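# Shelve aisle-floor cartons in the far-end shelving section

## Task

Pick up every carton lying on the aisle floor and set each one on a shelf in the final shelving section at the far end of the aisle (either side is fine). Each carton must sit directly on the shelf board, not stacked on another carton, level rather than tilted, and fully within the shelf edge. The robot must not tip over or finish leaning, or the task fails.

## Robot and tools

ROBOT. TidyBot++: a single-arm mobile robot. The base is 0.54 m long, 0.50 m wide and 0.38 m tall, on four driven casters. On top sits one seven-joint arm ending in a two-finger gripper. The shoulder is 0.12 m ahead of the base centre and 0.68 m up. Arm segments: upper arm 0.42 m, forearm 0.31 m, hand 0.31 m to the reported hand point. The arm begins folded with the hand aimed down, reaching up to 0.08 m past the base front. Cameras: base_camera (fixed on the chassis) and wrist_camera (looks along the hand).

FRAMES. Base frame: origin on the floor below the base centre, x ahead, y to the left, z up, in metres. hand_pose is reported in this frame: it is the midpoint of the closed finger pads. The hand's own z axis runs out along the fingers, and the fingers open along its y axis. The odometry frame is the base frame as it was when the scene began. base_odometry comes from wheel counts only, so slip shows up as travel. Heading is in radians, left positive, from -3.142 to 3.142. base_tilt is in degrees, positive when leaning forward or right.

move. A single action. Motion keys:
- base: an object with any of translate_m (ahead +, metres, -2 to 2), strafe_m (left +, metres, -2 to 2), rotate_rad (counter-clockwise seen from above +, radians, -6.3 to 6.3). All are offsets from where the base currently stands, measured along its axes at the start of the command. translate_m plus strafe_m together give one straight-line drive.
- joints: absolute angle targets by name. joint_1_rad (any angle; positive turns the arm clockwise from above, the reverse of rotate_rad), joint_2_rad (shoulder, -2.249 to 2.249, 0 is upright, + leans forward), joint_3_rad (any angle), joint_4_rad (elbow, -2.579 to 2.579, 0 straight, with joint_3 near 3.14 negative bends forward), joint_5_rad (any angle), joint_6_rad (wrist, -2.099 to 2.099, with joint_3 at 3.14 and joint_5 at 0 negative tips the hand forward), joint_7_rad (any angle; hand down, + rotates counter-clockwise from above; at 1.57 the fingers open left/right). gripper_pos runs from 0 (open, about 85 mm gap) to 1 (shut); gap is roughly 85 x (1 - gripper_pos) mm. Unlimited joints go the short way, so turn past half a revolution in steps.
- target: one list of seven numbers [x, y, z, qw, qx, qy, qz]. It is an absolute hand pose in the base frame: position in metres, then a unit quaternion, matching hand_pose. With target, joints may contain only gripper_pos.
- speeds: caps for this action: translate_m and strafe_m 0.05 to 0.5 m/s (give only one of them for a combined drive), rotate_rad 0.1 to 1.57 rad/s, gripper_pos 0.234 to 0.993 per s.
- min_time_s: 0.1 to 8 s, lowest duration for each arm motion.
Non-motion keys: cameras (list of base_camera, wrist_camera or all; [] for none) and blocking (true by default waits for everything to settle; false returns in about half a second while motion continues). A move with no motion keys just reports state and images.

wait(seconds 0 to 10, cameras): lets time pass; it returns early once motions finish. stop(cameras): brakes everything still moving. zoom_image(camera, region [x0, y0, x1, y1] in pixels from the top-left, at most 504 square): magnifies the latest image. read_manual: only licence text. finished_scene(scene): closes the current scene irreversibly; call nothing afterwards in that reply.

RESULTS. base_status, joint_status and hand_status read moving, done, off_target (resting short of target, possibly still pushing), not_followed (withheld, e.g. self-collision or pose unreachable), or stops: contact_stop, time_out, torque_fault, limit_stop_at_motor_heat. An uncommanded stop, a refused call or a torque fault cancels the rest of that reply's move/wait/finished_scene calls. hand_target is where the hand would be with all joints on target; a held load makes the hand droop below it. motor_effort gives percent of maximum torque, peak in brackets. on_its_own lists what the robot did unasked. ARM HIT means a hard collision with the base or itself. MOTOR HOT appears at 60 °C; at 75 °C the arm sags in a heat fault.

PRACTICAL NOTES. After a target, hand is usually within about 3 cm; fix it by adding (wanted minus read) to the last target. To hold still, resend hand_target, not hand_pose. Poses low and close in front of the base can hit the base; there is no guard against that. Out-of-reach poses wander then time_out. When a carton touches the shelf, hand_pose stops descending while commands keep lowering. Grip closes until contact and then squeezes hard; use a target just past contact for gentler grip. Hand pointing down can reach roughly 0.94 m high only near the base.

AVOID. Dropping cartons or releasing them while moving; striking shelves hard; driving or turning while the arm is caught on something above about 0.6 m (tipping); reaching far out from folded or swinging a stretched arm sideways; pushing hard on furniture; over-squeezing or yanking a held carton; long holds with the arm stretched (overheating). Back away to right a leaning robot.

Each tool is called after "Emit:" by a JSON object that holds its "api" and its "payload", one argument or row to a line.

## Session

Emit:
{"api": "move", "payload": {
  "joints": {"joint_6_rad": 0.55},
  "cameras": ["all"]
}}

Emit:
{"api": "move", "payload": {
  "base": {"rotate_rad": -1.0},
  "cameras": ["all"]
}}

Emit:
{"api": "move", "payload": {
  "base": {"rotate_rad": -1.0},
  "cameras": ["all"]
}}

Scene clock: 2.00 s.
Motor temperatures (°C): [30 29 26 25 35 35 37]
move: done
base_odometry: x=+0.000 y=+0.000 heading=+0.000
base_tilt: forward=-0.2 right=+0.1
base_status: not commanded
joint_positions: joint_1_rad=-0.032 joint_2_rad=-0.395 joint_3_rad=+3.136 joint_4_rad=-2.518 joint_5_rad=+0.033 joint_6_rad=+0.489 joint_7_rad=+1.568 gripper_pos=+0.000
joint_status: all done
motor_effort: joint_1_rad=+0(1) joint_2_rad=-5(6) joint_3_rad=+2(2) joint_4_rad=+19(19) joint_5_rad=+1(2) joint_6_rad=+9(11) joint_7_rad=+0(1)
hand_pose: x=+0.5348 y=+0.0224 z=+0.8857 quat_wxyz=(-0.009, +0.728, +0.030, +0.684)
hand_target: x=+0.5359 y=+0.0230 z=+0.9063 quat_wxyz=(-0.010, +0.706, +0.029, +0.707)
hand_status: not commanded
pictures: base_camera, wrist_camera
Images, in order (width x height): base_camera 644x364, wrist_camera 644x476.

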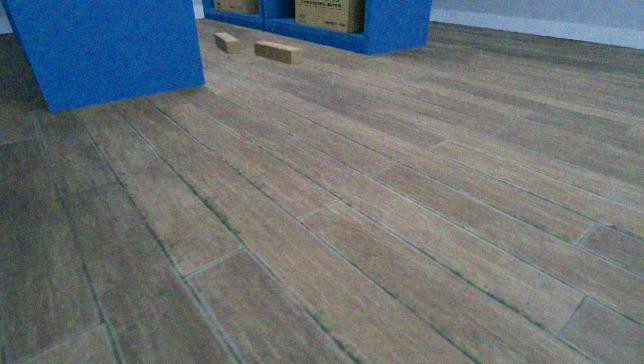

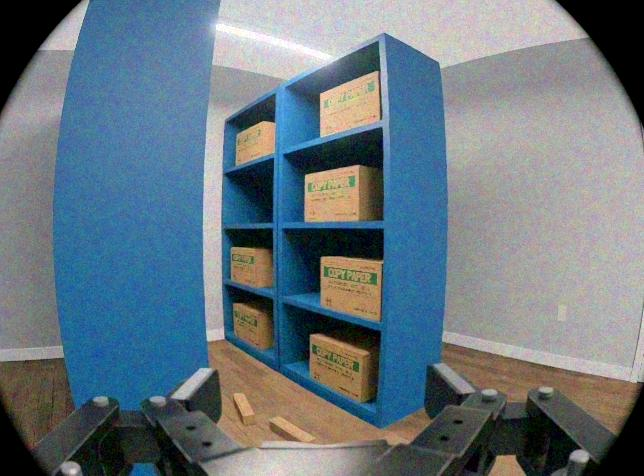

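Scene clock: 3.97 s.
move: done
base_odometry: x=+0.000 y=+0.000 heading=-1.000
base_tilt: forward=-0.2 right=+0.1
base_status: done
joint_positions: joint_1_rad=-0.032 joint_2_rad=-0.395 joint_3_rad=+3.136 joint_4_rad=-2.518 joint_5_rad=+0.033 joint_6_rad=+0.489 joint_7_rad=+1.568 gripper_pos=+0.000
joint_status: not commanded
motor_effort: joint_1_rad=+0(2) joint_2_rad=-5(6) joint_3_rad=+1(3) joint_4_rad=+19(19) joint_5_rad=+1(2) joint_6_rad=+10(10) joint_7_rad=+0(1)
hand_pose: x=+0.5348 y=+0.0224 z=+0.8858 quat_wxyz=(-0.009, +0.728, +0.030, +0.685)
hand_target: x=+0.5359 y=+0.0230 z=+0.9063 quat_wxyz=(-0.010, +0.706, +0.029, +0.707)
hand_status: not commanded
pictures: base_camera, wrist_camera
Images, in order (width x height): base_camera 644x364, wrist_camera 644x476.

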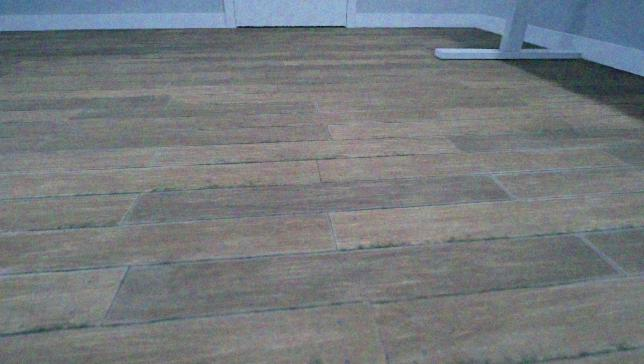

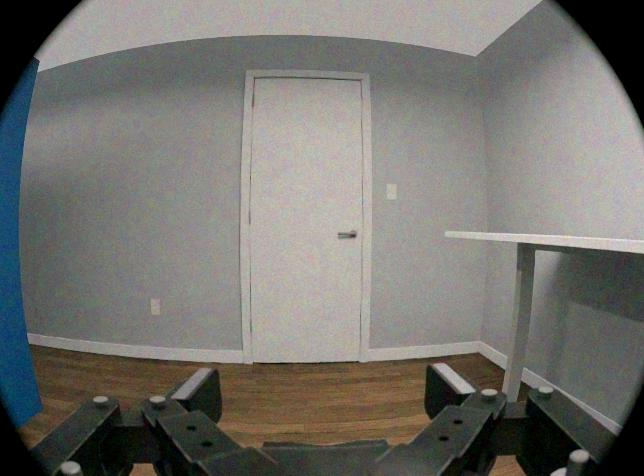

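Scene clock: 5.87 s.
move: done
base_odometry: x=+0.000 y=+0.000 heading=-2.000
base_tilt: forward=-0.2 right=+0.1
base_status: done
joint_positions: joint_1_rad=-0.032 joint_2_rad=-0.395 joint_3_rad=+3.136 joint_4_rad=-2.518 joint_5_rad=+0.033 joint_6_rad=+0.489 joint_7_rad=+1.568 gripper_pos=+0.000
joint_status: not commanded
motor_effort: joint_1_rad=+0(1) joint_2_rad=-4(6) joint_3_rad=+2(3) joint_4_rad=+18(19) joint_5_rad=+1(2) joint_6_rad=+10(11) joint_7_rad=+0(1)
hand_pose: x=+0.5348 y=+0.0224 z=+0.8858 quat_wxyz=(-0.009, +0.728, +0.030, +0.685)
hand_target: x=+0.5359 y=+0.0230 z=+0.9063 quat_wxyz=(-0.010, +0.706, +0.029, +0.707)
hand_status: not commanded
pictures: base_camera, wrist_camera
Images, in order (width x height): base_camera 644x364, wrist_camera 644x476.

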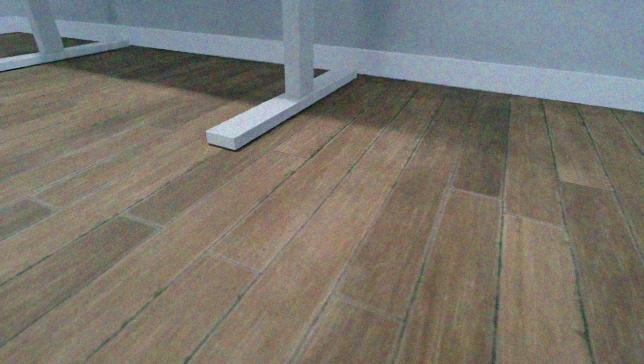

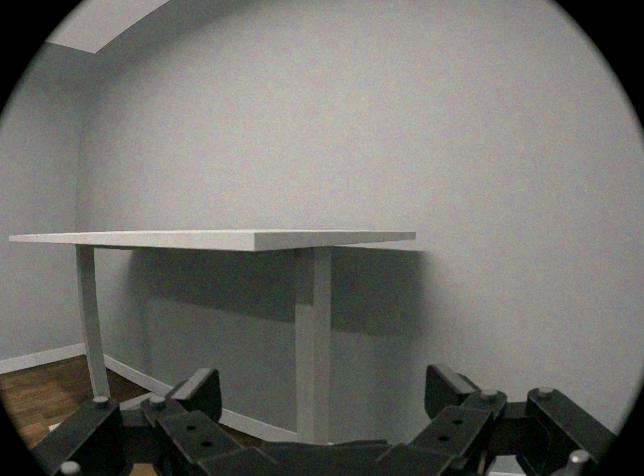

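Emit:
{"api": "move", "payload": {
  "base": {"translate_m": 0.469, "strafe_m": 1.104, "rotate_rad": 2.74},
  "joints": {"joint_1_rad": 0.03, "joint_3_rad": 3.1416, "joint_5_rad": 0.0, "joint_7_rad": 1.5708},
  "cameras": ["all"]
}}

Emit:
{"api": "zoom_image", "payload": {
  "camera": "base_camera",
  "region": [232, 20, 412, 110]
}}

Scene clock: 25.10 s.
move: done
base_odometry: x=+0.809 y=-0.886 heading=+0.741
base_tilt: forward=-0.2 right=+0.1
base_status: done
joint_positions: joint_1_rad=+0.015 joint_2_rad=-0.395 joint_3_rad=+3.141 joint_4_rad=-2.518 joint_5_rad=+0.026 joint_6_rad=+0.490 joint_7_rad=+1.568 gripper_pos=+0.000
joint_status: all done
motor_effort: joint_1_rad=+0(2) joint_2_rad=-5(6) joint_3_rad=+2(3) joint_4_rad=+18(19) joint_5_rad=+1(2) joint_6_rad=+10(11) joint_7_rad=+0(1)
hand_pose: x=+0.5355 y=-0.0011 z=+0.8860 quat_wxyz=(+0.008, +0.729, +0.006, +0.685)
hand_target: x=+0.5364 y=-0.0112 z=+0.9064 quat_wxyz=(+0.011, +0.707, -0.011, +0.707)
hand_status: not commanded
pictures: base_camera, wrist_camera
Images, in order (width x height): base_camera 644x364, wrist_camera 644x476.

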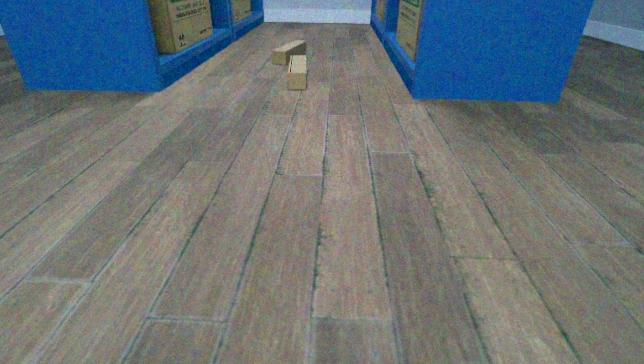

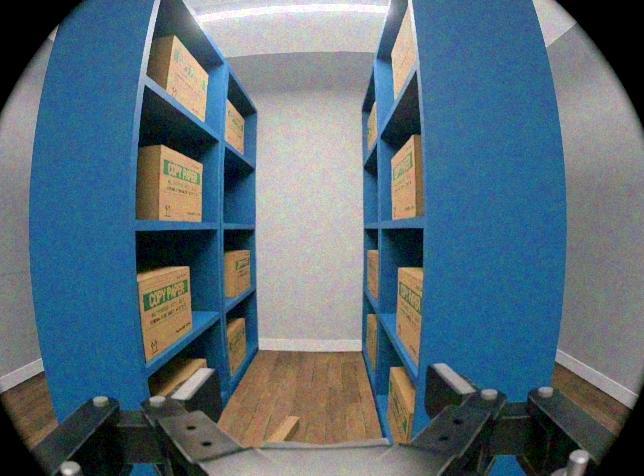

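Scaled by 2.800.

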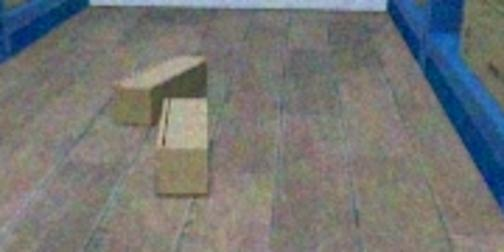

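Emit:
{"api": "move", "payload": {
  "base": {"translate_m": 0.945, "strafe_m": 0.077, "rotate_rad": -0.045},
  "joints": {"joint_1_rad": -0.10, "joint_2_rad": 1.54, "joint_3_rad": 3.118, "joint_4_rad": -1.935, "joint_5_rad": -0.042, "joint_6_rad": 0.87, "joint_7_rad": 1.55},
  "min_time_s": 2.5,
  "cameras": ["all"]
}}

Scene clock: 58.10 s.
move: done
base_odometry: x=+1.454 y=-0.191 heading=+0.695
base_tilt: forward=-0.2 right=+0.1
base_status: done
joint_positions: joint_1_rad=-0.074 joint_2_rad=+1.502 joint_3_rad=+3.141 joint_4_rad=-1.949 joint_5_rad=-0.004 joint_6_rad=+0.815 joint_7_rad=+1.568 gripper_pos=+0.000
joint_status: all done
motor_effort: joint_1_rad=+0(2) joint_2_rad=-31(34) joint_3_rad=+0(3) joint_4_rad=+0(20) joint_5_rad=+1(2) joint_6_rad=+5(10) joint_7_rad=+0(2)
hand_pose: x=+0.5926 y=+0.0363 z=+0.1389 quat_wxyz=(-0.009, +0.968, +0.033, +0.250)
hand_target: x=+0.5928 y=+0.0523 z=+0.1305 quat_wxyz=(-0.016, +0.964, +0.018, +0.264)
hand_status: not commanded
pictures: base_camera, wrist_camera
Images, in order (width x height): base_camera 644x364, wrist_camera 644x476.

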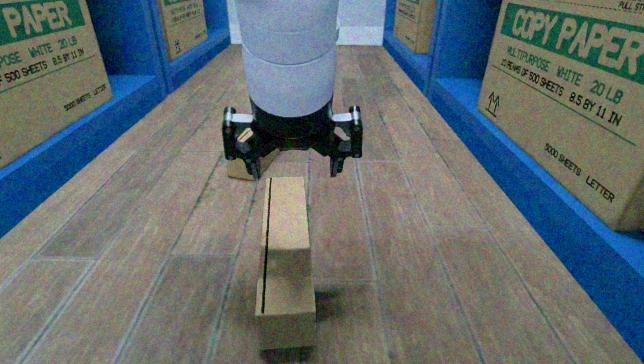

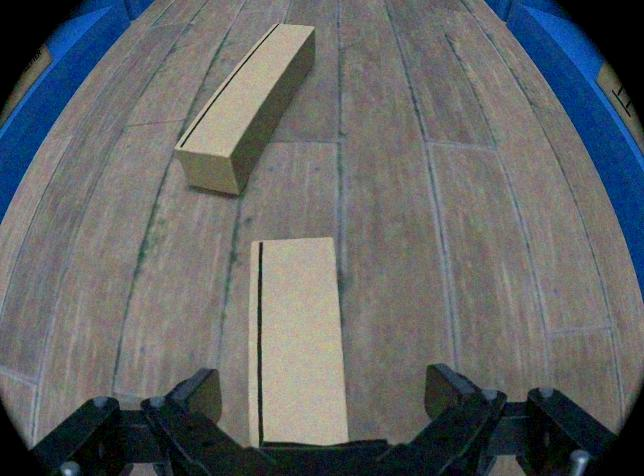

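Emit:
{"api": "move", "payload": {
  "joints": {"joint_1_rad": -0.13, "joint_2_rad": 1.66, "joint_4_rad": -1.815, "joint_6_rad": 0.88},
  "cameras": ["wrist_camera"]
}}

Scene clock: 70.73 s.
move: done
base_odometry: x=+1.454 y=-0.191 heading=+0.695
base_tilt: forward=-0.1 right=+0.1
base_status: not commanded
joint_positions: joint_1_rad=-0.108 joint_2_rad=+1.624 joint_3_rad=+3.139 joint_4_rad=-1.826 joint_5_rad=-0.005 joint_6_rad=+0.827 joint_7_rad=+1.568 gripper_pos=+0.000
joint_status: all done
motor_effort: joint_1_rad=+0(2) joint_2_rad=-30(33) joint_3_rad=+1(1) joint_4_rad=-1(1) joint_5_rad=+1(2) joint_6_rad=+5(6) joint_7_rad=+0(1)
hand_pose: x=+0.5951 y=+0.0532 z=+0.0896 quat_wxyz=(-0.014, +0.965, +0.049, +0.256)
hand_target: x=+0.5923 y=+0.0663 z=+0.0816 quat_wxyz=(-0.019, +0.962, +0.031, +0.269)
hand_status: not commanded
Images, in order (width x height): wrist_camera 644x476.

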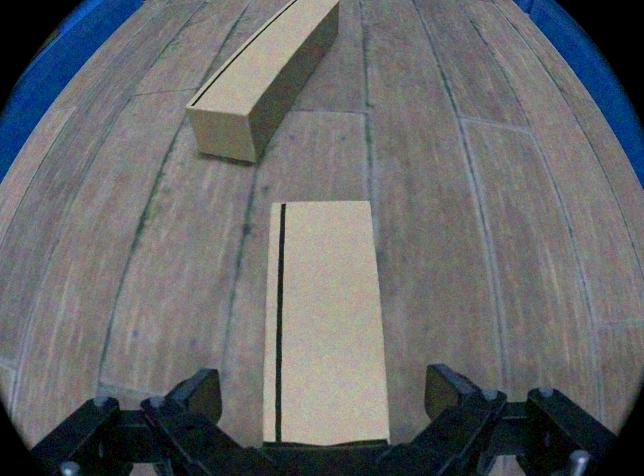

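Emit:
{"api": "move", "payload": {
  "joints": {"joint_2_rad": 1.78, "joint_4_rad": -1.686, "joint_6_rad": 0.862},
  "min_time_s": 1
}}

Emit:
{"api": "move", "payload": {
  "joints": {"gripper_pos": 0.32},
  "speeds": {"gripper_pos": 0.234}
}}

Emit:
{"api": "move", "payload": {
  "joints": {"gripper_pos": 0.34},
  "speeds": {"gripper_pos": 0.234},
  "cameras": ["wrist_camera"]
}}

Emit:
{"api": "move", "payload": {
  "joints": {"joint_2_rad": 1.53, "joint_4_rad": -1.86, "joint_6_rad": 0.875},
  "min_time_s": 1.5,
  "cameras": ["all"]
}}

Scene clock: 84.17 s.
move: done
base_odometry: x=+1.454 y=-0.191 heading=+0.695
base_tilt: forward=-0.2 right=+0.1
base_status: not commanded
joint_positions: joint_1_rad=-0.108 joint_2_rad=+1.738 joint_3_rad=+3.139 joint_4_rad=-1.699 joint_5_rad=-0.005 joint_6_rad=+0.827 joint_7_rad=+1.568 gripper_pos=+0.000
joint_status: all done
motor_effort: joint_1_rad=+0(1) joint_2_rad=-31(32) joint_3_rad=+1(1) joint_4_rad=+0(1) joint_5_rad=+1(1) joint_6_rad=+5(6) joint_7_rad=-1(1)
hand_pose: x=+0.5974 y=+0.0534 z=+0.0428 quat_wxyz=(-0.014, +0.964, +0.048, +0.263)
hand_target: x=+0.5852 y=+0.0652 z=+0.0294 quat_wxyz=(-0.019, +0.964, +0.030, +0.265)
hand_status: not commanded
pictures: none

Scene clock: 86.13 s.
move: done
base_odometry: x=+1.454 y=-0.191 heading=+0.695
base_tilt: forward=-0.2 right=+0.1
base_status: not commanded
joint_positions: joint_1_rad=-0.108 joint_2_rad=+1.738 joint_3_rad=+3.139 joint_4_rad=-1.699 joint_5_rad=-0.005 joint_6_rad=+0.827 joint_7_rad=+1.568 gripper_pos=+0.319
joint_status: all done
motor_effort: joint_1_rad=+0(1) joint_2_rad=-31(32) joint_3_rad=+0(1) joint_4_rad=+0(1) joint_5_rad=+1(2) joint_6_rad=+5(6) joint_7_rad=-1(1)
hand_pose: x=+0.5975 y=+0.0534 z=+0.0428 quat_wxyz=(-0.014, +0.964, +0.048, +0.263)
hand_target: x=+0.5852 y=+0.0652 z=+0.0294 quat_wxyz=(-0.019, +0.964, +0.030, +0.265)
hand_status: not commanded
pictures: none

Scene clock: 87.10 s.
move: done
base_odometry: x=+1.454 y=-0.191 heading=+0.695
base_tilt: forward=-0.2 right=+0.1
base_status: not commanded
joint_positions: joint_1_rad=-0.108 joint_2_rad=+1.738 joint_3_rad=+3.139 joint_4_rad=-1.699 joint_5_rad=-0.005 joint_6_rad=+0.827 joint_7_rad=+1.568 gripper_pos=+0.337
joint_status: all done
motor_effort: joint_1_rad=+0(1) joint_2_rad=-28(31) joint_3_rad=+0(1) joint_4_rad=+1(1) joint_5_rad=+1(1) joint_6_rad=+4(6) joint_7_rad=+0(1)
hand_pose: x=+0.5975 y=+0.0534 z=+0.0428 quat_wxyz=(-0.014, +0.964, +0.048, +0.263)
hand_target: x=+0.5852 y=+0.0652 z=+0.0294 quat_wxyz=(-0.019, +0.964, +0.030, +0.265)
hand_status: not commanded
Images, in order (width x height): wrist_camera 644x476.

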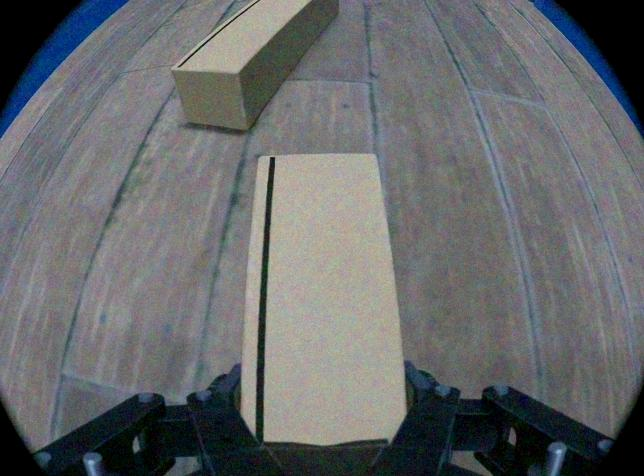

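Scene clock: 88.93 s.
move: done
base_odometry: x=+1.454 y=-0.191 heading=+0.695
base_tilt: forward=-0.1 right=+0.1
base_status: not commanded
joint_positions: joint_1_rad=-0.108 joint_2_rad=+1.577 joint_3_rad=+3.139 joint_4_rad=-1.844 joint_5_rad=-0.005 joint_6_rad=+0.828 joint_7_rad=+1.568 gripper_pos=+0.337
joint_status: all done
motor_effort: joint_1_rad=+0(1) joint_2_rad=-32(33) joint_3_rad=+1(1) joint_4_rad=+0(2) joint_5_rad=+1(2) joint_6_rad=+6(7) joint_7_rad=+0(1)
hand_pose: x=+0.6125 y=+0.0550 z=+0.1116 quat_wxyz=(-0.015, +0.961, +0.048, +0.271)
hand_target: x=+0.6394 y=+0.0726 z=+0.1424 quat_wxyz=(-0.023, +0.951, +0.031, +0.307)
hand_status: not commanded
pictures: base_camera, wrist_camera
Images, in order (width x height): base_camera 644x364, wrist_camera 644x476.

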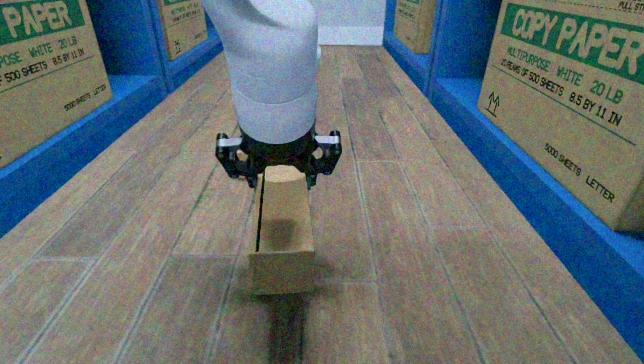

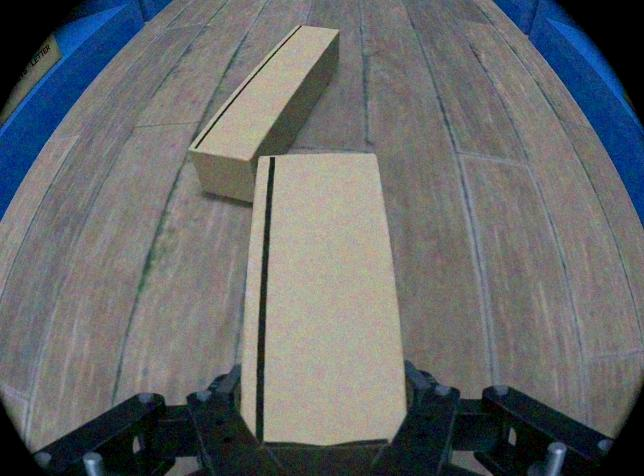

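Emit:
{"api": "move", "payload": {
  "base": {"translate_m": -0.5}
}}

Emit:
{"api": "move", "payload": {
  "joints": {"joint_1_rad": 1.57},
  "min_time_s": 2.2
}}

Emit:
{"api": "move", "payload": {
  "joints": {"joint_2_rad": 1.73, "joint_4_rad": -1.70, "joint_6_rad": 0.865},
  "min_time_s": 1.5,
  "cameras": ["all"]
}}

Emit:
{"api": "move", "payload": {
  "joints": {"joint_2_rad": 1.765, "joint_4_rad": -1.687, "joint_6_rad": 0.862},
  "min_time_s": 1
}}

Emit:
{"api": "move", "payload": {
  "joints": {"joint_2_rad": 1.778, "joint_4_rad": -1.684, "joint_6_rad": 0.862},
  "min_time_s": 1
}}

Scene clock: 103.40 s.
move: done
base_odometry: x=+1.070 y=-0.511 heading=+0.695
base_tilt: forward=-0.2 right=+0.1
base_status: done
joint_positions: joint_1_rad=-0.110 joint_2_rad=+1.571 joint_3_rad=+3.138 joint_4_rad=-1.859 joint_5_rad=-0.008 joint_6_rad=+0.829 joint_7_rad=+1.568 gripper_pos=+0.337
joint_status: not commanded
motor_effort: joint_1_rad=+0(1) joint_2_rad=-33(34) joint_3_rad=+0(1) joint_4_rad=+0(2) joint_5_rad=+1(2) joint_6_rad=+5(7) joint_7_rad=+0(1)
hand_pose: x=+0.6070 y=+0.0554 z=+0.1134 quat_wxyz=(-0.015, +0.963, +0.048, +0.266)
hand_target: x=+0.6394 y=+0.0726 z=+0.1424 quat_wxyz=(-0.023, +0.951, +0.031, +0.307)
hand_status: not commanded
pictures: none

Scene clock: 106.30 s.
move: done
base_odometry: x=+1.070 y=-0.511 heading=+0.695
base_tilt: forward=-0.2 right=+0.1
base_status: not commanded
joint_positions: joint_1_rad=+1.552 joint_2_rad=+1.571 joint_3_rad=+3.132 joint_4_rad=-1.859 joint_5_rad=-0.010 joint_6_rad=+0.829 joint_7_rad=+1.568 gripper_pos=+0.337
joint_status: all done
motor_effort: joint_1_rad=+0(3) joint_2_rad=-32(33) joint_3_rad=+1(2) joint_4_rad=+0(1) joint_5_rad=+1(2) joint_6_rad=+5(7) joint_7_rad=-1(1)
hand_pose: x=+0.1328 y=-0.4910 z=+0.1134 quat_wxyz=(+0.185, +0.683, -0.680, +0.192)
hand_target: x=+0.1240 y=-0.5255 z=+0.1424 quat_wxyz=(+0.215, +0.651, -0.694, +0.220)
hand_status: not commanded
pictures: none

Scene clock: 108.10 s.
move: done
base_odometry: x=+1.070 y=-0.511 heading=+0.695
base_tilt: forward=-0.2 right=+0.1
base_status: not commanded
joint_positions: joint_1_rad=+1.552 joint_2_rad=+1.690 joint_3_rad=+3.132 joint_4_rad=-1.714 joint_5_rad=-0.010 joint_6_rad=+0.829 joint_7_rad=+1.568 gripper_pos=+0.337
joint_status: all done
motor_effort: joint_1_rad=+0(1) joint_2_rad=-32(34) joint_3_rad=+0(1) joint_4_rad=+0(2) joint_5_rad=+1(2) joint_6_rad=+5(7) joint_7_rad=+0(1)
hand_pose: x=+0.1328 y=-0.5033 z=+0.0658 quat_wxyz=(+0.194, +0.680, -0.678, +0.201)
hand_target: x=+0.1236 y=-0.4956 z=+0.0530 quat_wxyz=(+0.199, +0.655, -0.700, +0.202)
hand_status: not commanded
pictures: base_camera, wrist_camera
Images, in order (width x height): base_camera 644x364, wrist_camera 644x476.

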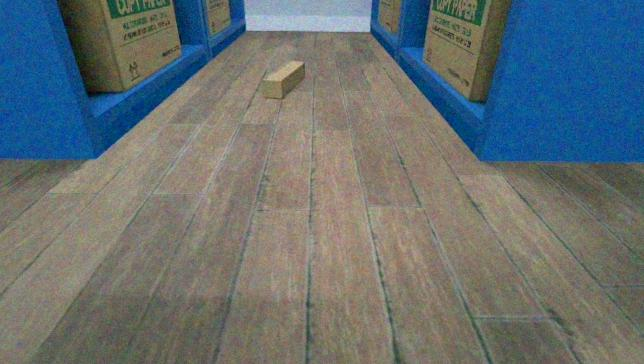

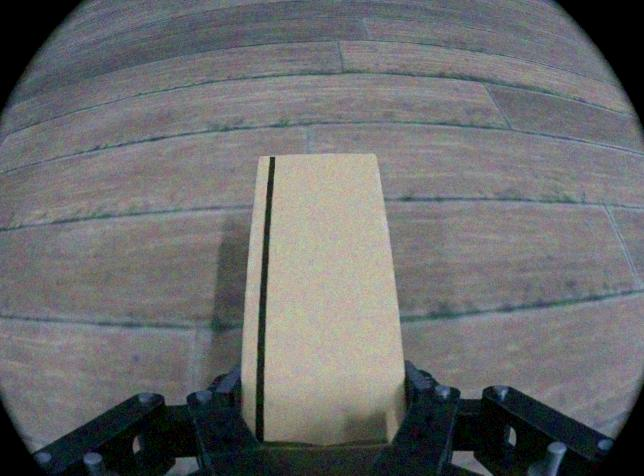

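Scene clock: 109.40 s.
move: done
base_odometry: x=+1.070 y=-0.511 heading=+0.695
base_tilt: forward=-0.2 right=+0.1
base_status: not commanded
joint_positions: joint_1_rad=+1.552 joint_2_rad=+1.721 joint_3_rad=+3.132 joint_4_rad=-1.702 joint_5_rad=-0.010 joint_6_rad=+0.829 joint_7_rad=+1.568 gripper_pos=+0.337
joint_status: all done
motor_effort: joint_1_rad=+0(1) joint_2_rad=-31(33) joint_3_rad=+0(1) joint_4_rad=+0(1) joint_5_rad=+1(2) joint_6_rad=+4(7) joint_7_rad=+0(1)
hand_pose: x=+0.1326 y=-0.4908 z=+0.0513 quat_wxyz=(+0.188, +0.682, -0.680, +0.194)
hand_target: x=+0.1236 y=-0.4798 z=+0.0364 quat_wxyz=(+0.191, +0.657, -0.703, +0.194)
hand_status: not commanded
pictures: none

Scene clock: 110.67 s.
move: done
base_odometry: x=+1.070 y=-0.511 heading=+0.695
base_tilt: forward=-0.2 right=+0.1
base_status: not commanded
joint_positions: joint_1_rad=+1.552 joint_2_rad=+1.732 joint_3_rad=+3.132 joint_4_rad=-1.699 joint_5_rad=-0.010 joint_6_rad=+0.829 joint_7_rad=+1.568 gripper_pos=+0.337
joint_status: all done
motor_effort: joint_1_rad=+0(1) joint_2_rad=-31(33) joint_3_rad=+0(1) joint_4_rad=+0(1) joint_5_rad=+1(2) joint_6_rad=+5(7) joint_7_rad=+0(1)
hand_pose: x=+0.1325 y=-0.4850 z=+0.0458 quat_wxyz=(+0.185, +0.683, -0.680, +0.191)
hand_target: x=+0.1236 y=-0.4731 z=+0.0304 quat_wxyz=(+0.188, +0.658, -0.704, +0.190)
hand_status: not commanded
pictures: none

Emit:
{"api": "move", "payload": {
  "joints": {"joint_2_rad": 1.787, "joint_4_rad": -1.682, "joint_6_rad": 0.862},
  "min_time_s": 1
}}

Emit:
{"api": "move", "payload": {
  "joints": {"gripper_pos": 0.0},
  "speeds": {"gripper_pos": 0.234},
  "cameras": ["all"]
}}

Emit:
{"api": "zoom_image", "payload": {
  "camera": "base_camera",
  "region": [244, 50, 324, 110]
}}

Emit:
{"api": "move", "payload": {
  "joints": {"joint_2_rad": 1.48, "joint_4_rad": -1.964, "joint_6_rad": 0.87},
  "min_time_s": 1,
  "cameras": ["wrist_camera"]
}}

Scene clock: 148.50 s.
move: done
base_odometry: x=+1.070 y=-0.511 heading=+0.695
base_tilt: forward=-0.2 right=+0.1
base_status: not commanded
joint_positions: joint_1_rad=+1.552 joint_2_rad=+1.738 joint_3_rad=+3.132 joint_4_rad=-1.698 joint_5_rad=-0.010 joint_6_rad=+0.829 joint_7_rad=+1.568 gripper_pos=+0.337
joint_status: all done
motor_effort: joint_1_rad=+0(1) joint_2_rad=-30(32) joint_3_rad=+0(1) joint_4_rad=+0(1) joint_5_rad=+0(2) joint_6_rad=+4(6) joint_7_rad=+0(1)
hand_pose: x=+0.1324 y=-0.4819 z=+0.0430 quat_wxyz=(+0.183, +0.683, -0.681, +0.190)
hand_target: x=+0.1235 y=-0.4683 z=+0.0263 quat_wxyz=(+0.185, +0.659, -0.705, +0.188)
hand_status: not commanded
pictures: none

Scene clock: 150.53 s.
move: done
base_odometry: x=+1.070 y=-0.511 heading=+0.695
base_tilt: forward=-0.2 right=+0.1
base_status: not commanded
joint_positions: joint_1_rad=+1.552 joint_2_rad=+1.740 joint_3_rad=+3.132 joint_4_rad=-1.696 joint_5_rad=-0.010 joint_6_rad=+0.829 joint_7_rad=+1.568 gripper_pos=+0.000
joint_status: all done
motor_effort: joint_1_rad=+0(1) joint_2_rad=-31(31) joint_3_rad=+1(1) joint_4_rad=+0(0) joint_5_rad=+1(2) joint_6_rad=+6(6) joint_7_rad=-1(1)
hand_pose: x=+0.1324 y=-0.4817 z=+0.0423 quat_wxyz=(+0.183, +0.683, -0.681, +0.190)
hand_target: x=+0.1235 y=-0.4683 z=+0.0263 quat_wxyz=(+0.185, +0.659, -0.705, +0.188)
hand_status: not commanded
pictures: base_camera, wrist_camera
Images, in order (width x height): base_camera 644x364, wrist_camera 644x476.

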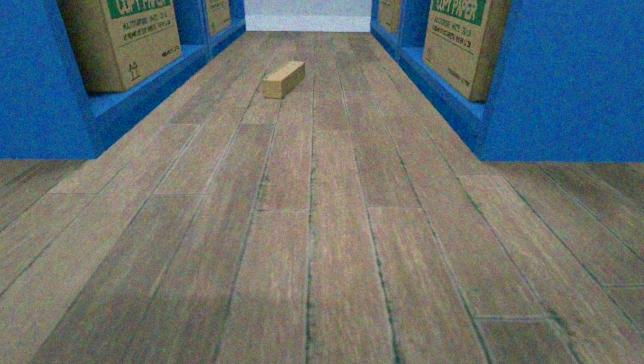

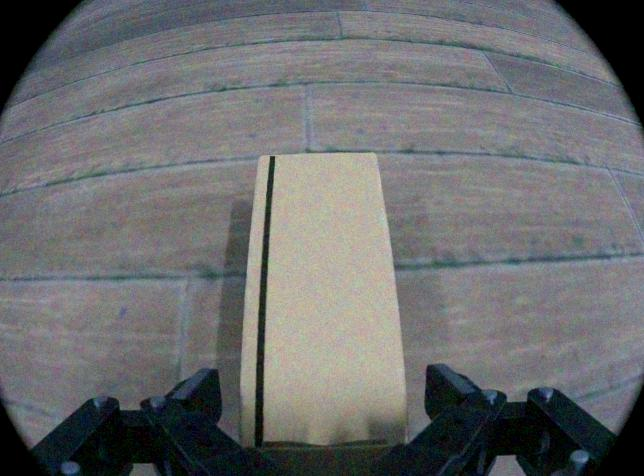

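Scaled by 6.300.

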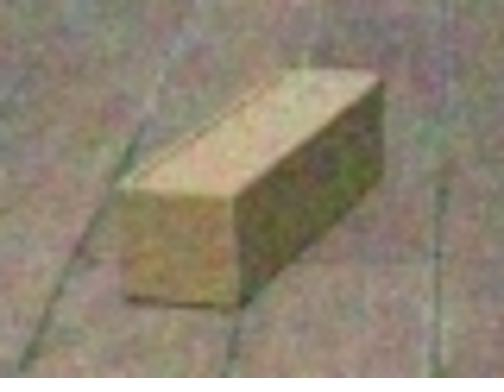

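Scene clock: 152.00 s.
move: done
base_odometry: x=+1.070 y=-0.511 heading=+0.695
base_tilt: forward=-0.2 right=+0.1
base_status: not commanded
joint_positions: joint_1_rad=+1.552 joint_2_rad=+1.515 joint_3_rad=+3.132 joint_4_rad=-1.946 joint_5_rad=-0.010 joint_6_rad=+0.829 joint_7_rad=+1.568 gripper_pos=+0.000
joint_status: all done
motor_effort: joint_1_rad=+0(1) joint_2_rad=-30(33) joint_3_rad=+0(1) joint_4_rad=-1(2) joint_5_rad=+1(2) joint_6_rad=+4(7) joint_7_rad=-1(1)
hand_pose: x=+0.1325 y=-0.4731 z=+0.1351 quat_wxyz=(+0.175, +0.686, -0.682, +0.181)
hand_target: x=+0.1241 y=-0.4925 z=+0.1577 quat_wxyz=(+0.196, +0.658, -0.699, +0.200)
hand_status: not commanded
Images, in order (width x height): wrist_camera 644x476.

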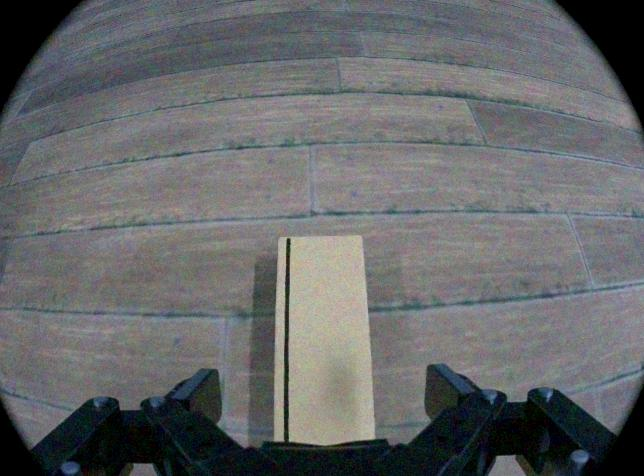

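Emit:
{"api": "move", "payload": {
  "base": {"translate_m": 0.852, "strafe_m": 0.192},
  "joints": {"joint_1_rad": 0.127},
  "cameras": ["all"]
}}

Scene clock: 176.20 s.
move: done
base_odometry: x=+1.602 y=+0.182 heading=+0.695
base_tilt: forward=-0.2 right=+0.1
base_status: done
joint_positions: joint_1_rad=+0.142 joint_2_rad=+1.515 joint_3_rad=+3.125 joint_4_rad=-1.950 joint_5_rad=-0.014 joint_6_rad=+0.829 joint_7_rad=+1.568 gripper_pos=+0.000
joint_status: all done
motor_effort: joint_1_rad=+0(5) joint_2_rad=-30(32) joint_3_rad=-1(3) joint_4_rad=-1(3) joint_5_rad=+1(3) joint_6_rad=+5(6) joint_7_rad=+0(1)
hand_pose: x=+0.5865 y=-0.0594 z=+0.1352 quat_wxyz=(+0.013, +0.965, -0.077, +0.250)
hand_target: x=+0.6082 y=-0.0577 z=+0.1577 quat_wxyz=(+0.015, +0.956, -0.091, +0.279)
hand_status: not commanded
pictures: base_camera, wrist_camera
Images, in order (width x height): base_camera 644x364, wrist_camera 644x476.

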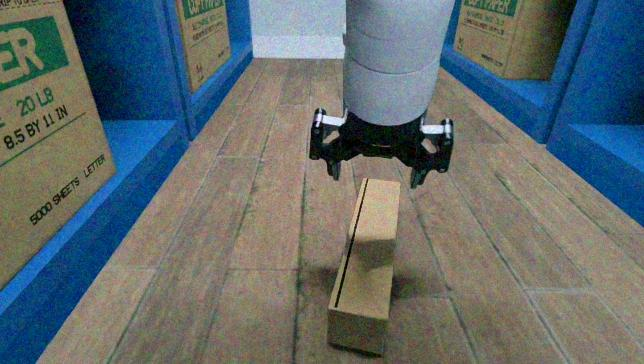

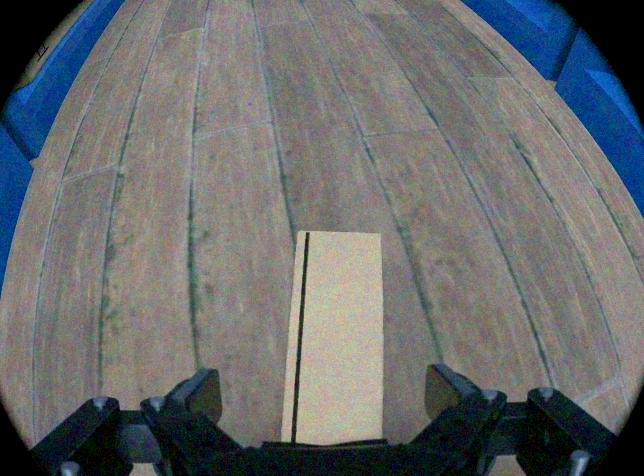

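Emit:
{"api": "move", "payload": {
  "joints": {"joint_1_rad": 0.145, "joint_2_rad": 1.78, "joint_4_rad": -1.686, "joint_6_rad": 0.862},
  "min_time_s": 1.2,
  "cameras": ["wrist_camera"]
}}

Emit:
{"api": "move", "payload": {
  "joints": {"gripper_pos": 0.32},
  "speeds": {"gripper_pos": 0.234}
}}

Emit:
{"api": "move", "payload": {
  "joints": {"gripper_pos": 0.34},
  "speeds": {"gripper_pos": 0.234},
  "cameras": ["wrist_camera"]
}}

Emit:
{"api": "move", "payload": {
  "joints": {"joint_2_rad": 1.53, "joint_4_rad": -1.86, "joint_6_rad": 0.875},
  "min_time_s": 1.5,
  "cameras": ["all"]
}}

Scene clock: 187.43 s.
move: done
base_odometry: x=+1.602 y=+0.182 heading=+0.695
base_tilt: forward=-0.2 right=+0.1
base_status: not commanded
joint_positions: joint_1_rad=+0.142 joint_2_rad=+1.745 joint_3_rad=+3.125 joint_4_rad=-1.700 joint_5_rad=-0.014 joint_6_rad=+0.829 joint_7_rad=+1.568 gripper_pos=+0.000
joint_status: all done
motor_effort: joint_1_rad=+0(1) joint_2_rad=-31(33) joint_3_rad=+0(1) joint_4_rad=-1(1) joint_5_rad=+1(2) joint_6_rad=+5(7) joint_7_rad=+0(1)
hand_pose: x=+0.5918 y=-0.0605 z=+0.0398 quat_wxyz=(+0.015, +0.962, -0.079, +0.259)
hand_target: x=+0.5853 y=-0.0639 z=+0.0294 quat_wxyz=(+0.018, +0.959, -0.103, +0.265)
hand_status: not commanded
Images, in order (width x height): wrist_camera 644x476.

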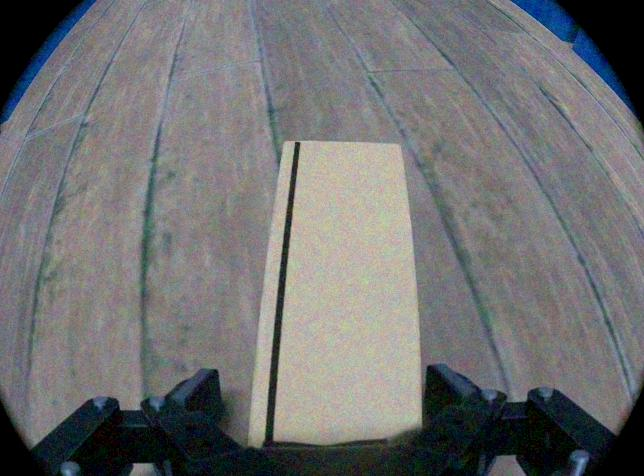

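Scene clock: 189.37 s.
move: done
base_odometry: x=+1.602 y=+0.182 heading=+0.695
base_tilt: forward=-0.2 right=+0.1
base_status: not commanded
joint_positions: joint_1_rad=+0.142 joint_2_rad=+1.745 joint_3_rad=+3.125 joint_4_rad=-1.700 joint_5_rad=-0.014 joint_6_rad=+0.829 joint_7_rad=+1.568 gripper_pos=+0.318
joint_status: all done
motor_effort: joint_1_rad=+0(1) joint_2_rad=-30(31) joint_3_rad=+0(1) joint_4_rad=+0(1) joint_5_rad=+1(2) joint_6_rad=+5(6) joint_7_rad=+0(1)
hand_pose: x=+0.5918 y=-0.0605 z=+0.0398 quat_wxyz=(+0.015, +0.962, -0.079, +0.259)
hand_target: x=+0.5853 y=-0.0639 z=+0.0294 quat_wxyz=(+0.018, +0.959, -0.103, +0.265)
hand_status: not commanded
pictures: none

Scene clock: 190.33 s.
move: done
base_odometry: x=+1.602 y=+0.182 heading=+0.695
base_tilt: forward=-0.2 right=+0.1
base_status: not commanded
joint_positions: joint_1_rad=+0.142 joint_2_rad=+1.745 joint_3_rad=+3.125 joint_4_rad=-1.700 joint_5_rad=-0.014 joint_6_rad=+0.829 joint_7_rad=+1.568 gripper_pos=+0.337
joint_status: all done
motor_effort: joint_1_rad=+0(1) joint_2_rad=-25(30) joint_3_rad=+0(1) joint_4_rad=+3(3) joint_5_rad=+2(2) joint_6_rad=+3(5) joint_7_rad=+0(1)
hand_pose: x=+0.5918 y=-0.0605 z=+0.0398 quat_wxyz=(+0.015, +0.962, -0.079, +0.259)
hand_target: x=+0.5853 y=-0.0639 z=+0.0294 quat_wxyz=(+0.018, +0.959, -0.103, +0.265)
hand_status: not commanded
Images, in order (width x height): wrist_camera 644x476.

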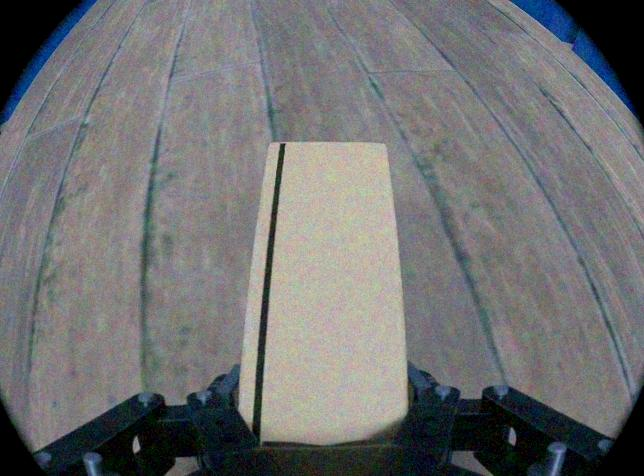

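Scene clock: 192.13 s.
move: done
base_odometry: x=+1.602 y=+0.182 heading=+0.695
base_tilt: forward=-0.1 right=+0.1
base_status: not commanded
joint_positions: joint_1_rad=+0.142 joint_2_rad=+1.577 joint_3_rad=+3.125 joint_4_rad=-1.844 joint_5_rad=-0.014 joint_6_rad=+0.830 joint_7_rad=+1.568 gripper_pos=+0.337
joint_status: all done
motor_effort: joint_1_rad=+0(1) joint_2_rad=-32(33) joint_3_rad=+0(1) joint_4_rad=+0(3) joint_5_rad=+1(2) joint_6_rad=+5(6) joint_7_rad=+0(1)
hand_pose: x=+0.6119 y=-0.0631 z=+0.1118 quat_wxyz=(+0.015, +0.959, -0.078, +0.271)
hand_target: x=+0.6396 y=-0.0714 z=+0.1424 quat_wxyz=(+0.019, +0.946, -0.100, +0.307)
hand_status: not commanded
pictures: base_camera, wrist_camera
Images, in order (width x height): base_camera 644x364, wrist_camera 644x476.

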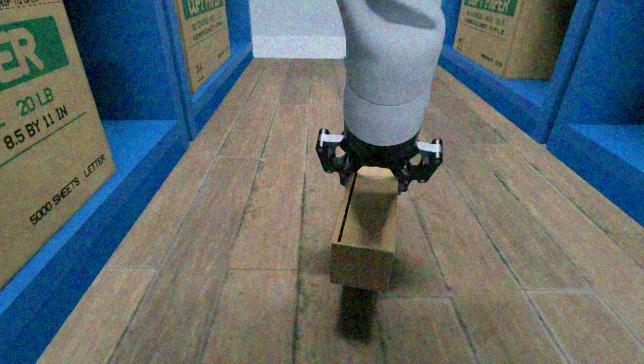

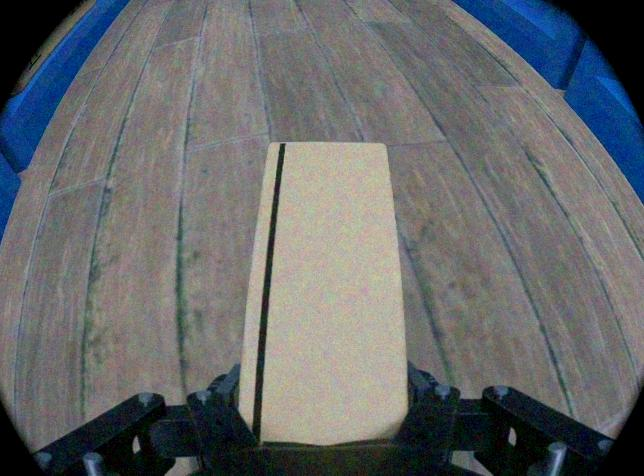

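Emit:
{"api": "move", "payload": {
  "base": {"translate_m": 1.17, "strafe_m": -0.09},
  "joints": {"joint_1_rad": 0.0, "joint_2_rad": -0.17, "joint_4_rad": -2.34, "joint_6_rad": -0.46},
  "min_time_s": 2.5,
  "cameras": ["all"]
}}

Emit:
{"api": "move", "payload": {
  "joints": {"joint_1_rad": -0.8, "joint_6_rad": -0.48},
  "min_time_s": 1,
  "cameras": ["all"]
}}

Scene clock: 216.37 s.
move: done
base_odometry: x=+2.558 y=+0.862 heading=+0.696
base_tilt: forward=-0.2 right=+0.1
base_status: done
joint_positions: joint_1_rad=+0.026 joint_2_rad=-0.136 joint_3_rad=+3.125 joint_4_rad=-2.329 joint_5_rad=-0.014 joint_6_rad=-0.413 joint_7_rad=+1.568 gripper_pos=+0.337
joint_status: all done
motor_effort: joint_1_rad=+0(1) joint_2_rad=-10(36) joint_3_rad=+1(2) joint_4_rad=+16(16) joint_5_rad=+1(2) joint_6_rad=+5(8) joint_7_rad=+0(1)
hand_pose: x=+0.4761 y=-0.0004 z=+0.6478 quat_wxyz=(-0.002, +0.964, -0.011, +0.265)
hand_target: x=+0.4594 y=+0.0149 z=+0.6478 quat_wxyz=(-0.017, +0.967, -0.014, +0.253)
hand_status: not commanded
pictures: base_camera, wrist_camera
Images, in order (width x height): base_camera 644x364, wrist_camera 644x476.

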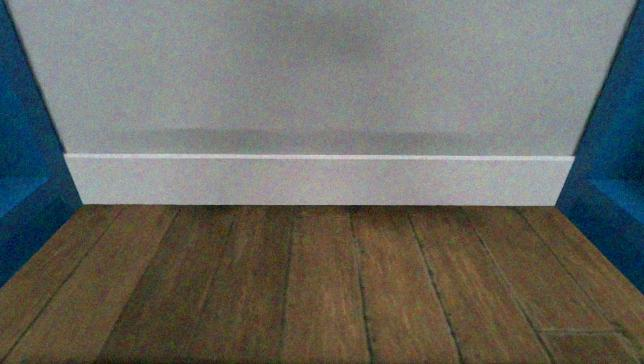

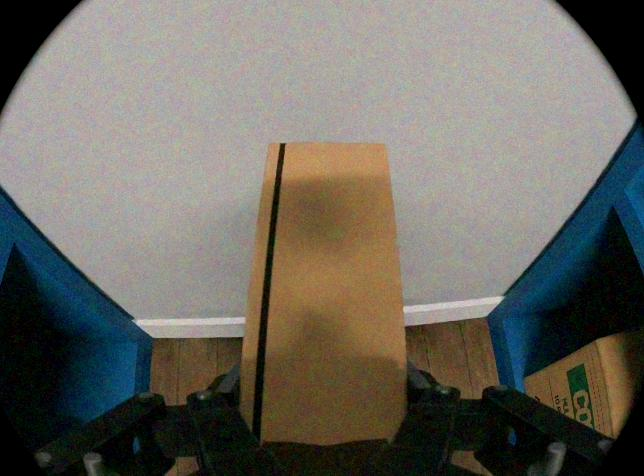

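Scene clock: 218.43 s.
move: done
base_odometry: x=+2.558 y=+0.862 heading=+0.696
base_tilt: forward=-0.2 right=+0.1
base_status: not commanded
joint_positions: joint_1_rad=-0.776 joint_2_rad=-0.136 joint_3_rad=+3.125 joint_4_rad=-2.329 joint_5_rad=-0.014 joint_6_rad=-0.433 joint_7_rad=+1.568 gripper_pos=+0.337
joint_status: all done
motor_effort: joint_1_rad=-1(2) joint_2_rad=-10(11) joint_3_rad=+1(2) joint_4_rad=+16(16) joint_5_rad=+1(2) joint_6_rad=+5(7) joint_7_rad=+0(1)
hand_pose: x=+0.3639 y=+0.2526 z=+0.6447 quat_wxyz=(-0.102, +0.894, +0.367, +0.234)
hand_target: x=+0.3415 y=+0.2507 z=+0.6448 quat_wxyz=(-0.111, +0.899, +0.365, +0.217)
hand_status: not commanded
pictures: base_camera, wrist_camera
Images, in order (width x height): base_camera 644x364, wrist_camera 644x476.

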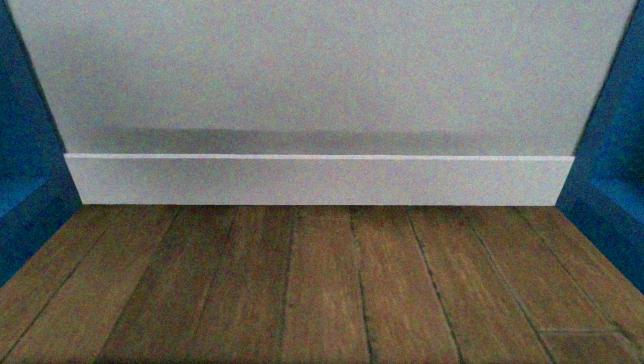

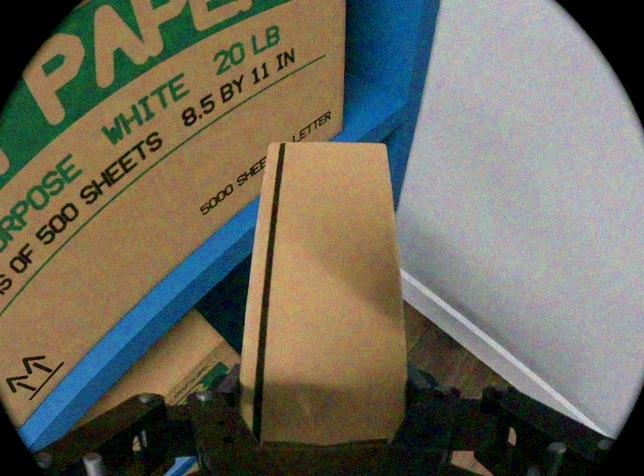

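Emit:
{"api": "move", "payload": {
  "base": {"translate_m": -0.14, "strafe_m": -0.1},
  "cameras": ["base_camera"]
}}

Emit:
{"api": "move", "payload": {
  "joints": {"joint_1_rad": -1.57, "joint_2_rad": -0.18, "joint_4_rad": -2.36, "joint_6_rad": -0.5},
  "min_time_s": 1.2,
  "cameras": ["wrist_camera"]
}}

Scene clock: 244.17 s.
move: done
base_odometry: x=+2.514 y=+0.696 heading=+0.696
base_tilt: forward=-0.2 right=+0.1
base_status: done
joint_positions: joint_1_rad=-0.777 joint_2_rad=-0.148 joint_3_rad=+3.125 joint_4_rad=-2.336 joint_5_rad=-0.014 joint_6_rad=-0.439 joint_7_rad=+1.568 gripper_pos=+0.337
joint_status: not commanded
motor_effort: joint_1_rad=+0(1) joint_2_rad=-10(12) joint_3_rad=+1(2) joint_4_rad=+16(17) joint_5_rad=+1(2) joint_6_rad=+5(7) joint_7_rad=-1(1)
hand_pose: x=+0.3607 y=+0.2496 z=+0.6450 quat_wxyz=(-0.102, +0.895, +0.367, +0.233)
hand_target: x=+0.3415 y=+0.2507 z=+0.6448 quat_wxyz=(-0.111, +0.899, +0.365, +0.217)
hand_status: not commanded
Images, in order (width x height): base_camera 644x364.

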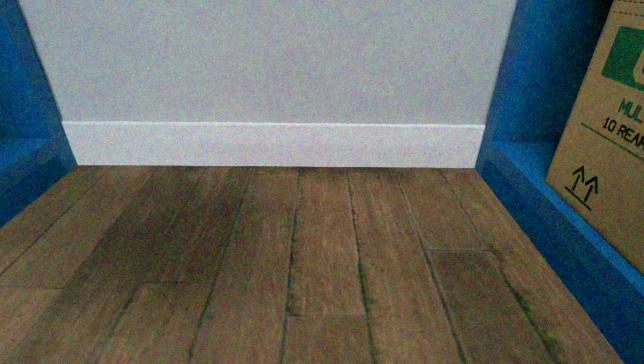

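Scene clock: 246.20 s.
move: done
base_odometry: x=+2.514 y=+0.696 heading=+0.696
base_tilt: forward=-0.2 right=+0.1
base_status: not commanded
joint_positions: joint_1_rad=-1.546 joint_2_rad=-0.148 joint_3_rad=+3.125 joint_4_rad=-2.347 joint_5_rad=-0.014 joint_6_rad=-0.453 joint_7_rad=+1.568 gripper_pos=+0.337
joint_status: all done
motor_effort: joint_1_rad=+0(1) joint_2_rad=-10(12) joint_3_rad=+1(2) joint_4_rad=+16(17) joint_5_rad=+1(2) joint_6_rad=+5(7) joint_7_rad=+0(1)
hand_pose: x=+0.1189 y=+0.3386 z=+0.6384 quat_wxyz=(-0.173, +0.693, +0.678, +0.170)
hand_target: x=+0.1044 y=+0.3207 z=+0.6372 quat_wxyz=(-0.173, +0.698, +0.678, +0.150)
hand_status: not commanded
Images, in order (width x height): wrist_camera 644x476.

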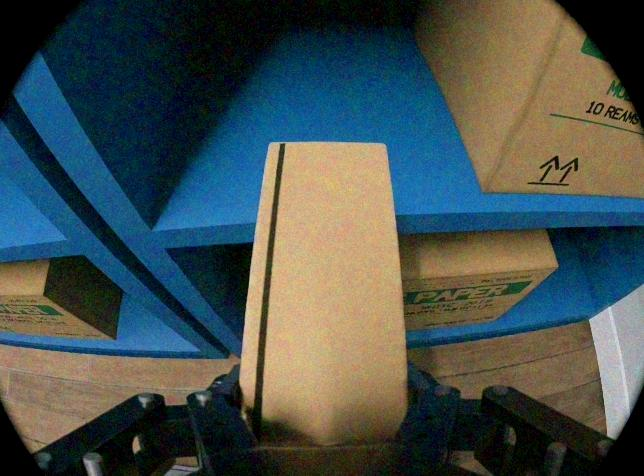

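Emit:
{"api": "move", "payload": {
  "base": {"translate_m": 0.065},
  "joints": {"joint_1_rad": -1.62},
  "cameras": ["wrist_camera"]
}}

Emit:
{"api": "move", "payload": {
  "joints": {"joint_2_rad": 0.622, "joint_4_rad": -1.508, "joint_6_rad": -0.525},
  "min_time_s": 2.5,
  "cameras": ["all"]
}}

Scene clock: 280.20 s.
move: done
base_odometry: x=+2.565 y=+0.737 heading=+0.695
base_tilt: forward=-0.2 right=+0.1
base_status: done
joint_positions: joint_1_rad=-1.602 joint_2_rad=-0.150 joint_3_rad=+3.125 joint_4_rad=-2.349 joint_5_rad=-0.014 joint_6_rad=-0.454 joint_7_rad=+1.568 gripper_pos=+0.337
joint_status: all done
motor_effort: joint_1_rad=+0(2) joint_2_rad=-10(11) joint_3_rad=+1(2) joint_4_rad=+16(16) joint_5_rad=+1(2) joint_6_rad=+5(6) joint_7_rad=-1(1)
hand_pose: x=+0.0999 y=+0.3370 z=+0.6382 quat_wxyz=(-0.177, +0.674, +0.698, +0.164)
hand_target: x=+0.0884 y=+0.3195 z=+0.6372 quat_wxyz=(-0.177, +0.681, +0.695, +0.145)
hand_status: not commanded
Images, in order (width x height): wrist_camera 644x476.

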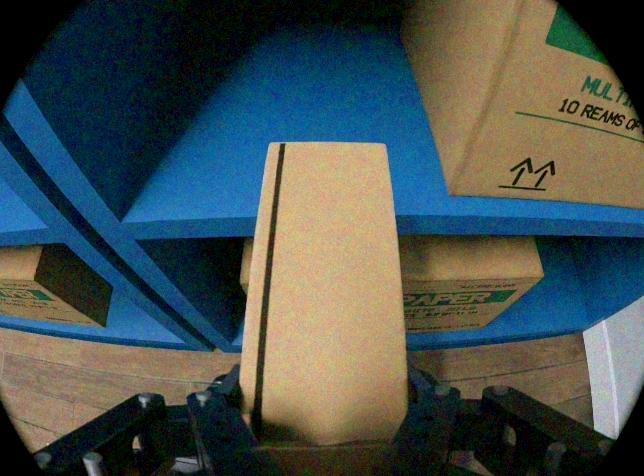

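Scene clock: 283.00 s.
move: done
base_odometry: x=+2.565 y=+0.737 heading=+0.695
base_tilt: forward=-0.2 right=+0.0
base_status: not commanded
joint_positions: joint_1_rad=-1.602 joint_2_rad=+0.585 joint_3_rad=+3.125 joint_4_rad=-1.542 joint_5_rad=-0.014 joint_6_rad=-0.478 joint_7_rad=+1.568 gripper_pos=+0.337
joint_status: all done
motor_effort: joint_1_rad=+0(1) joint_2_rad=-33(35) joint_3_rad=+0(2) joint_4_rad=+16(18) joint_5_rad=+1(2) joint_6_rad=+6(7) joint_7_rad=-1(1)
hand_pose: x=+0.0854 y=+0.6576 z=+0.5996 quat_wxyz=(-0.198, +0.672, +0.692, +0.177)
hand_target: x=+0.0648 y=+0.6549 z=+0.5823 quat_wxyz=(-0.192, +0.682, +0.691, +0.147)
hand_status: not commanded
pictures: base_camera, wrist_camera
Images, in order (width x height): base_camera 644x364, wrist_camera 644x476.

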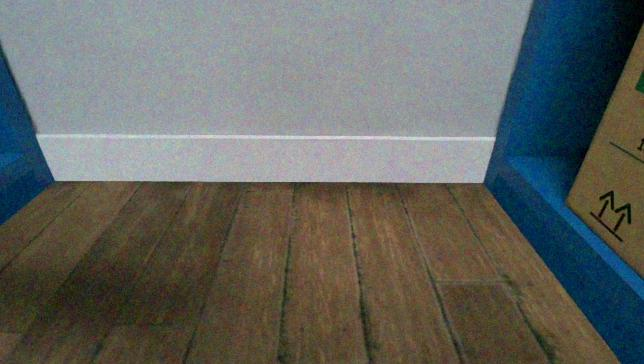

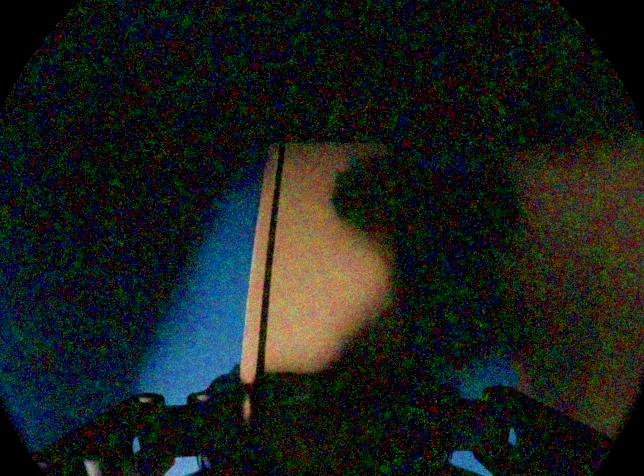

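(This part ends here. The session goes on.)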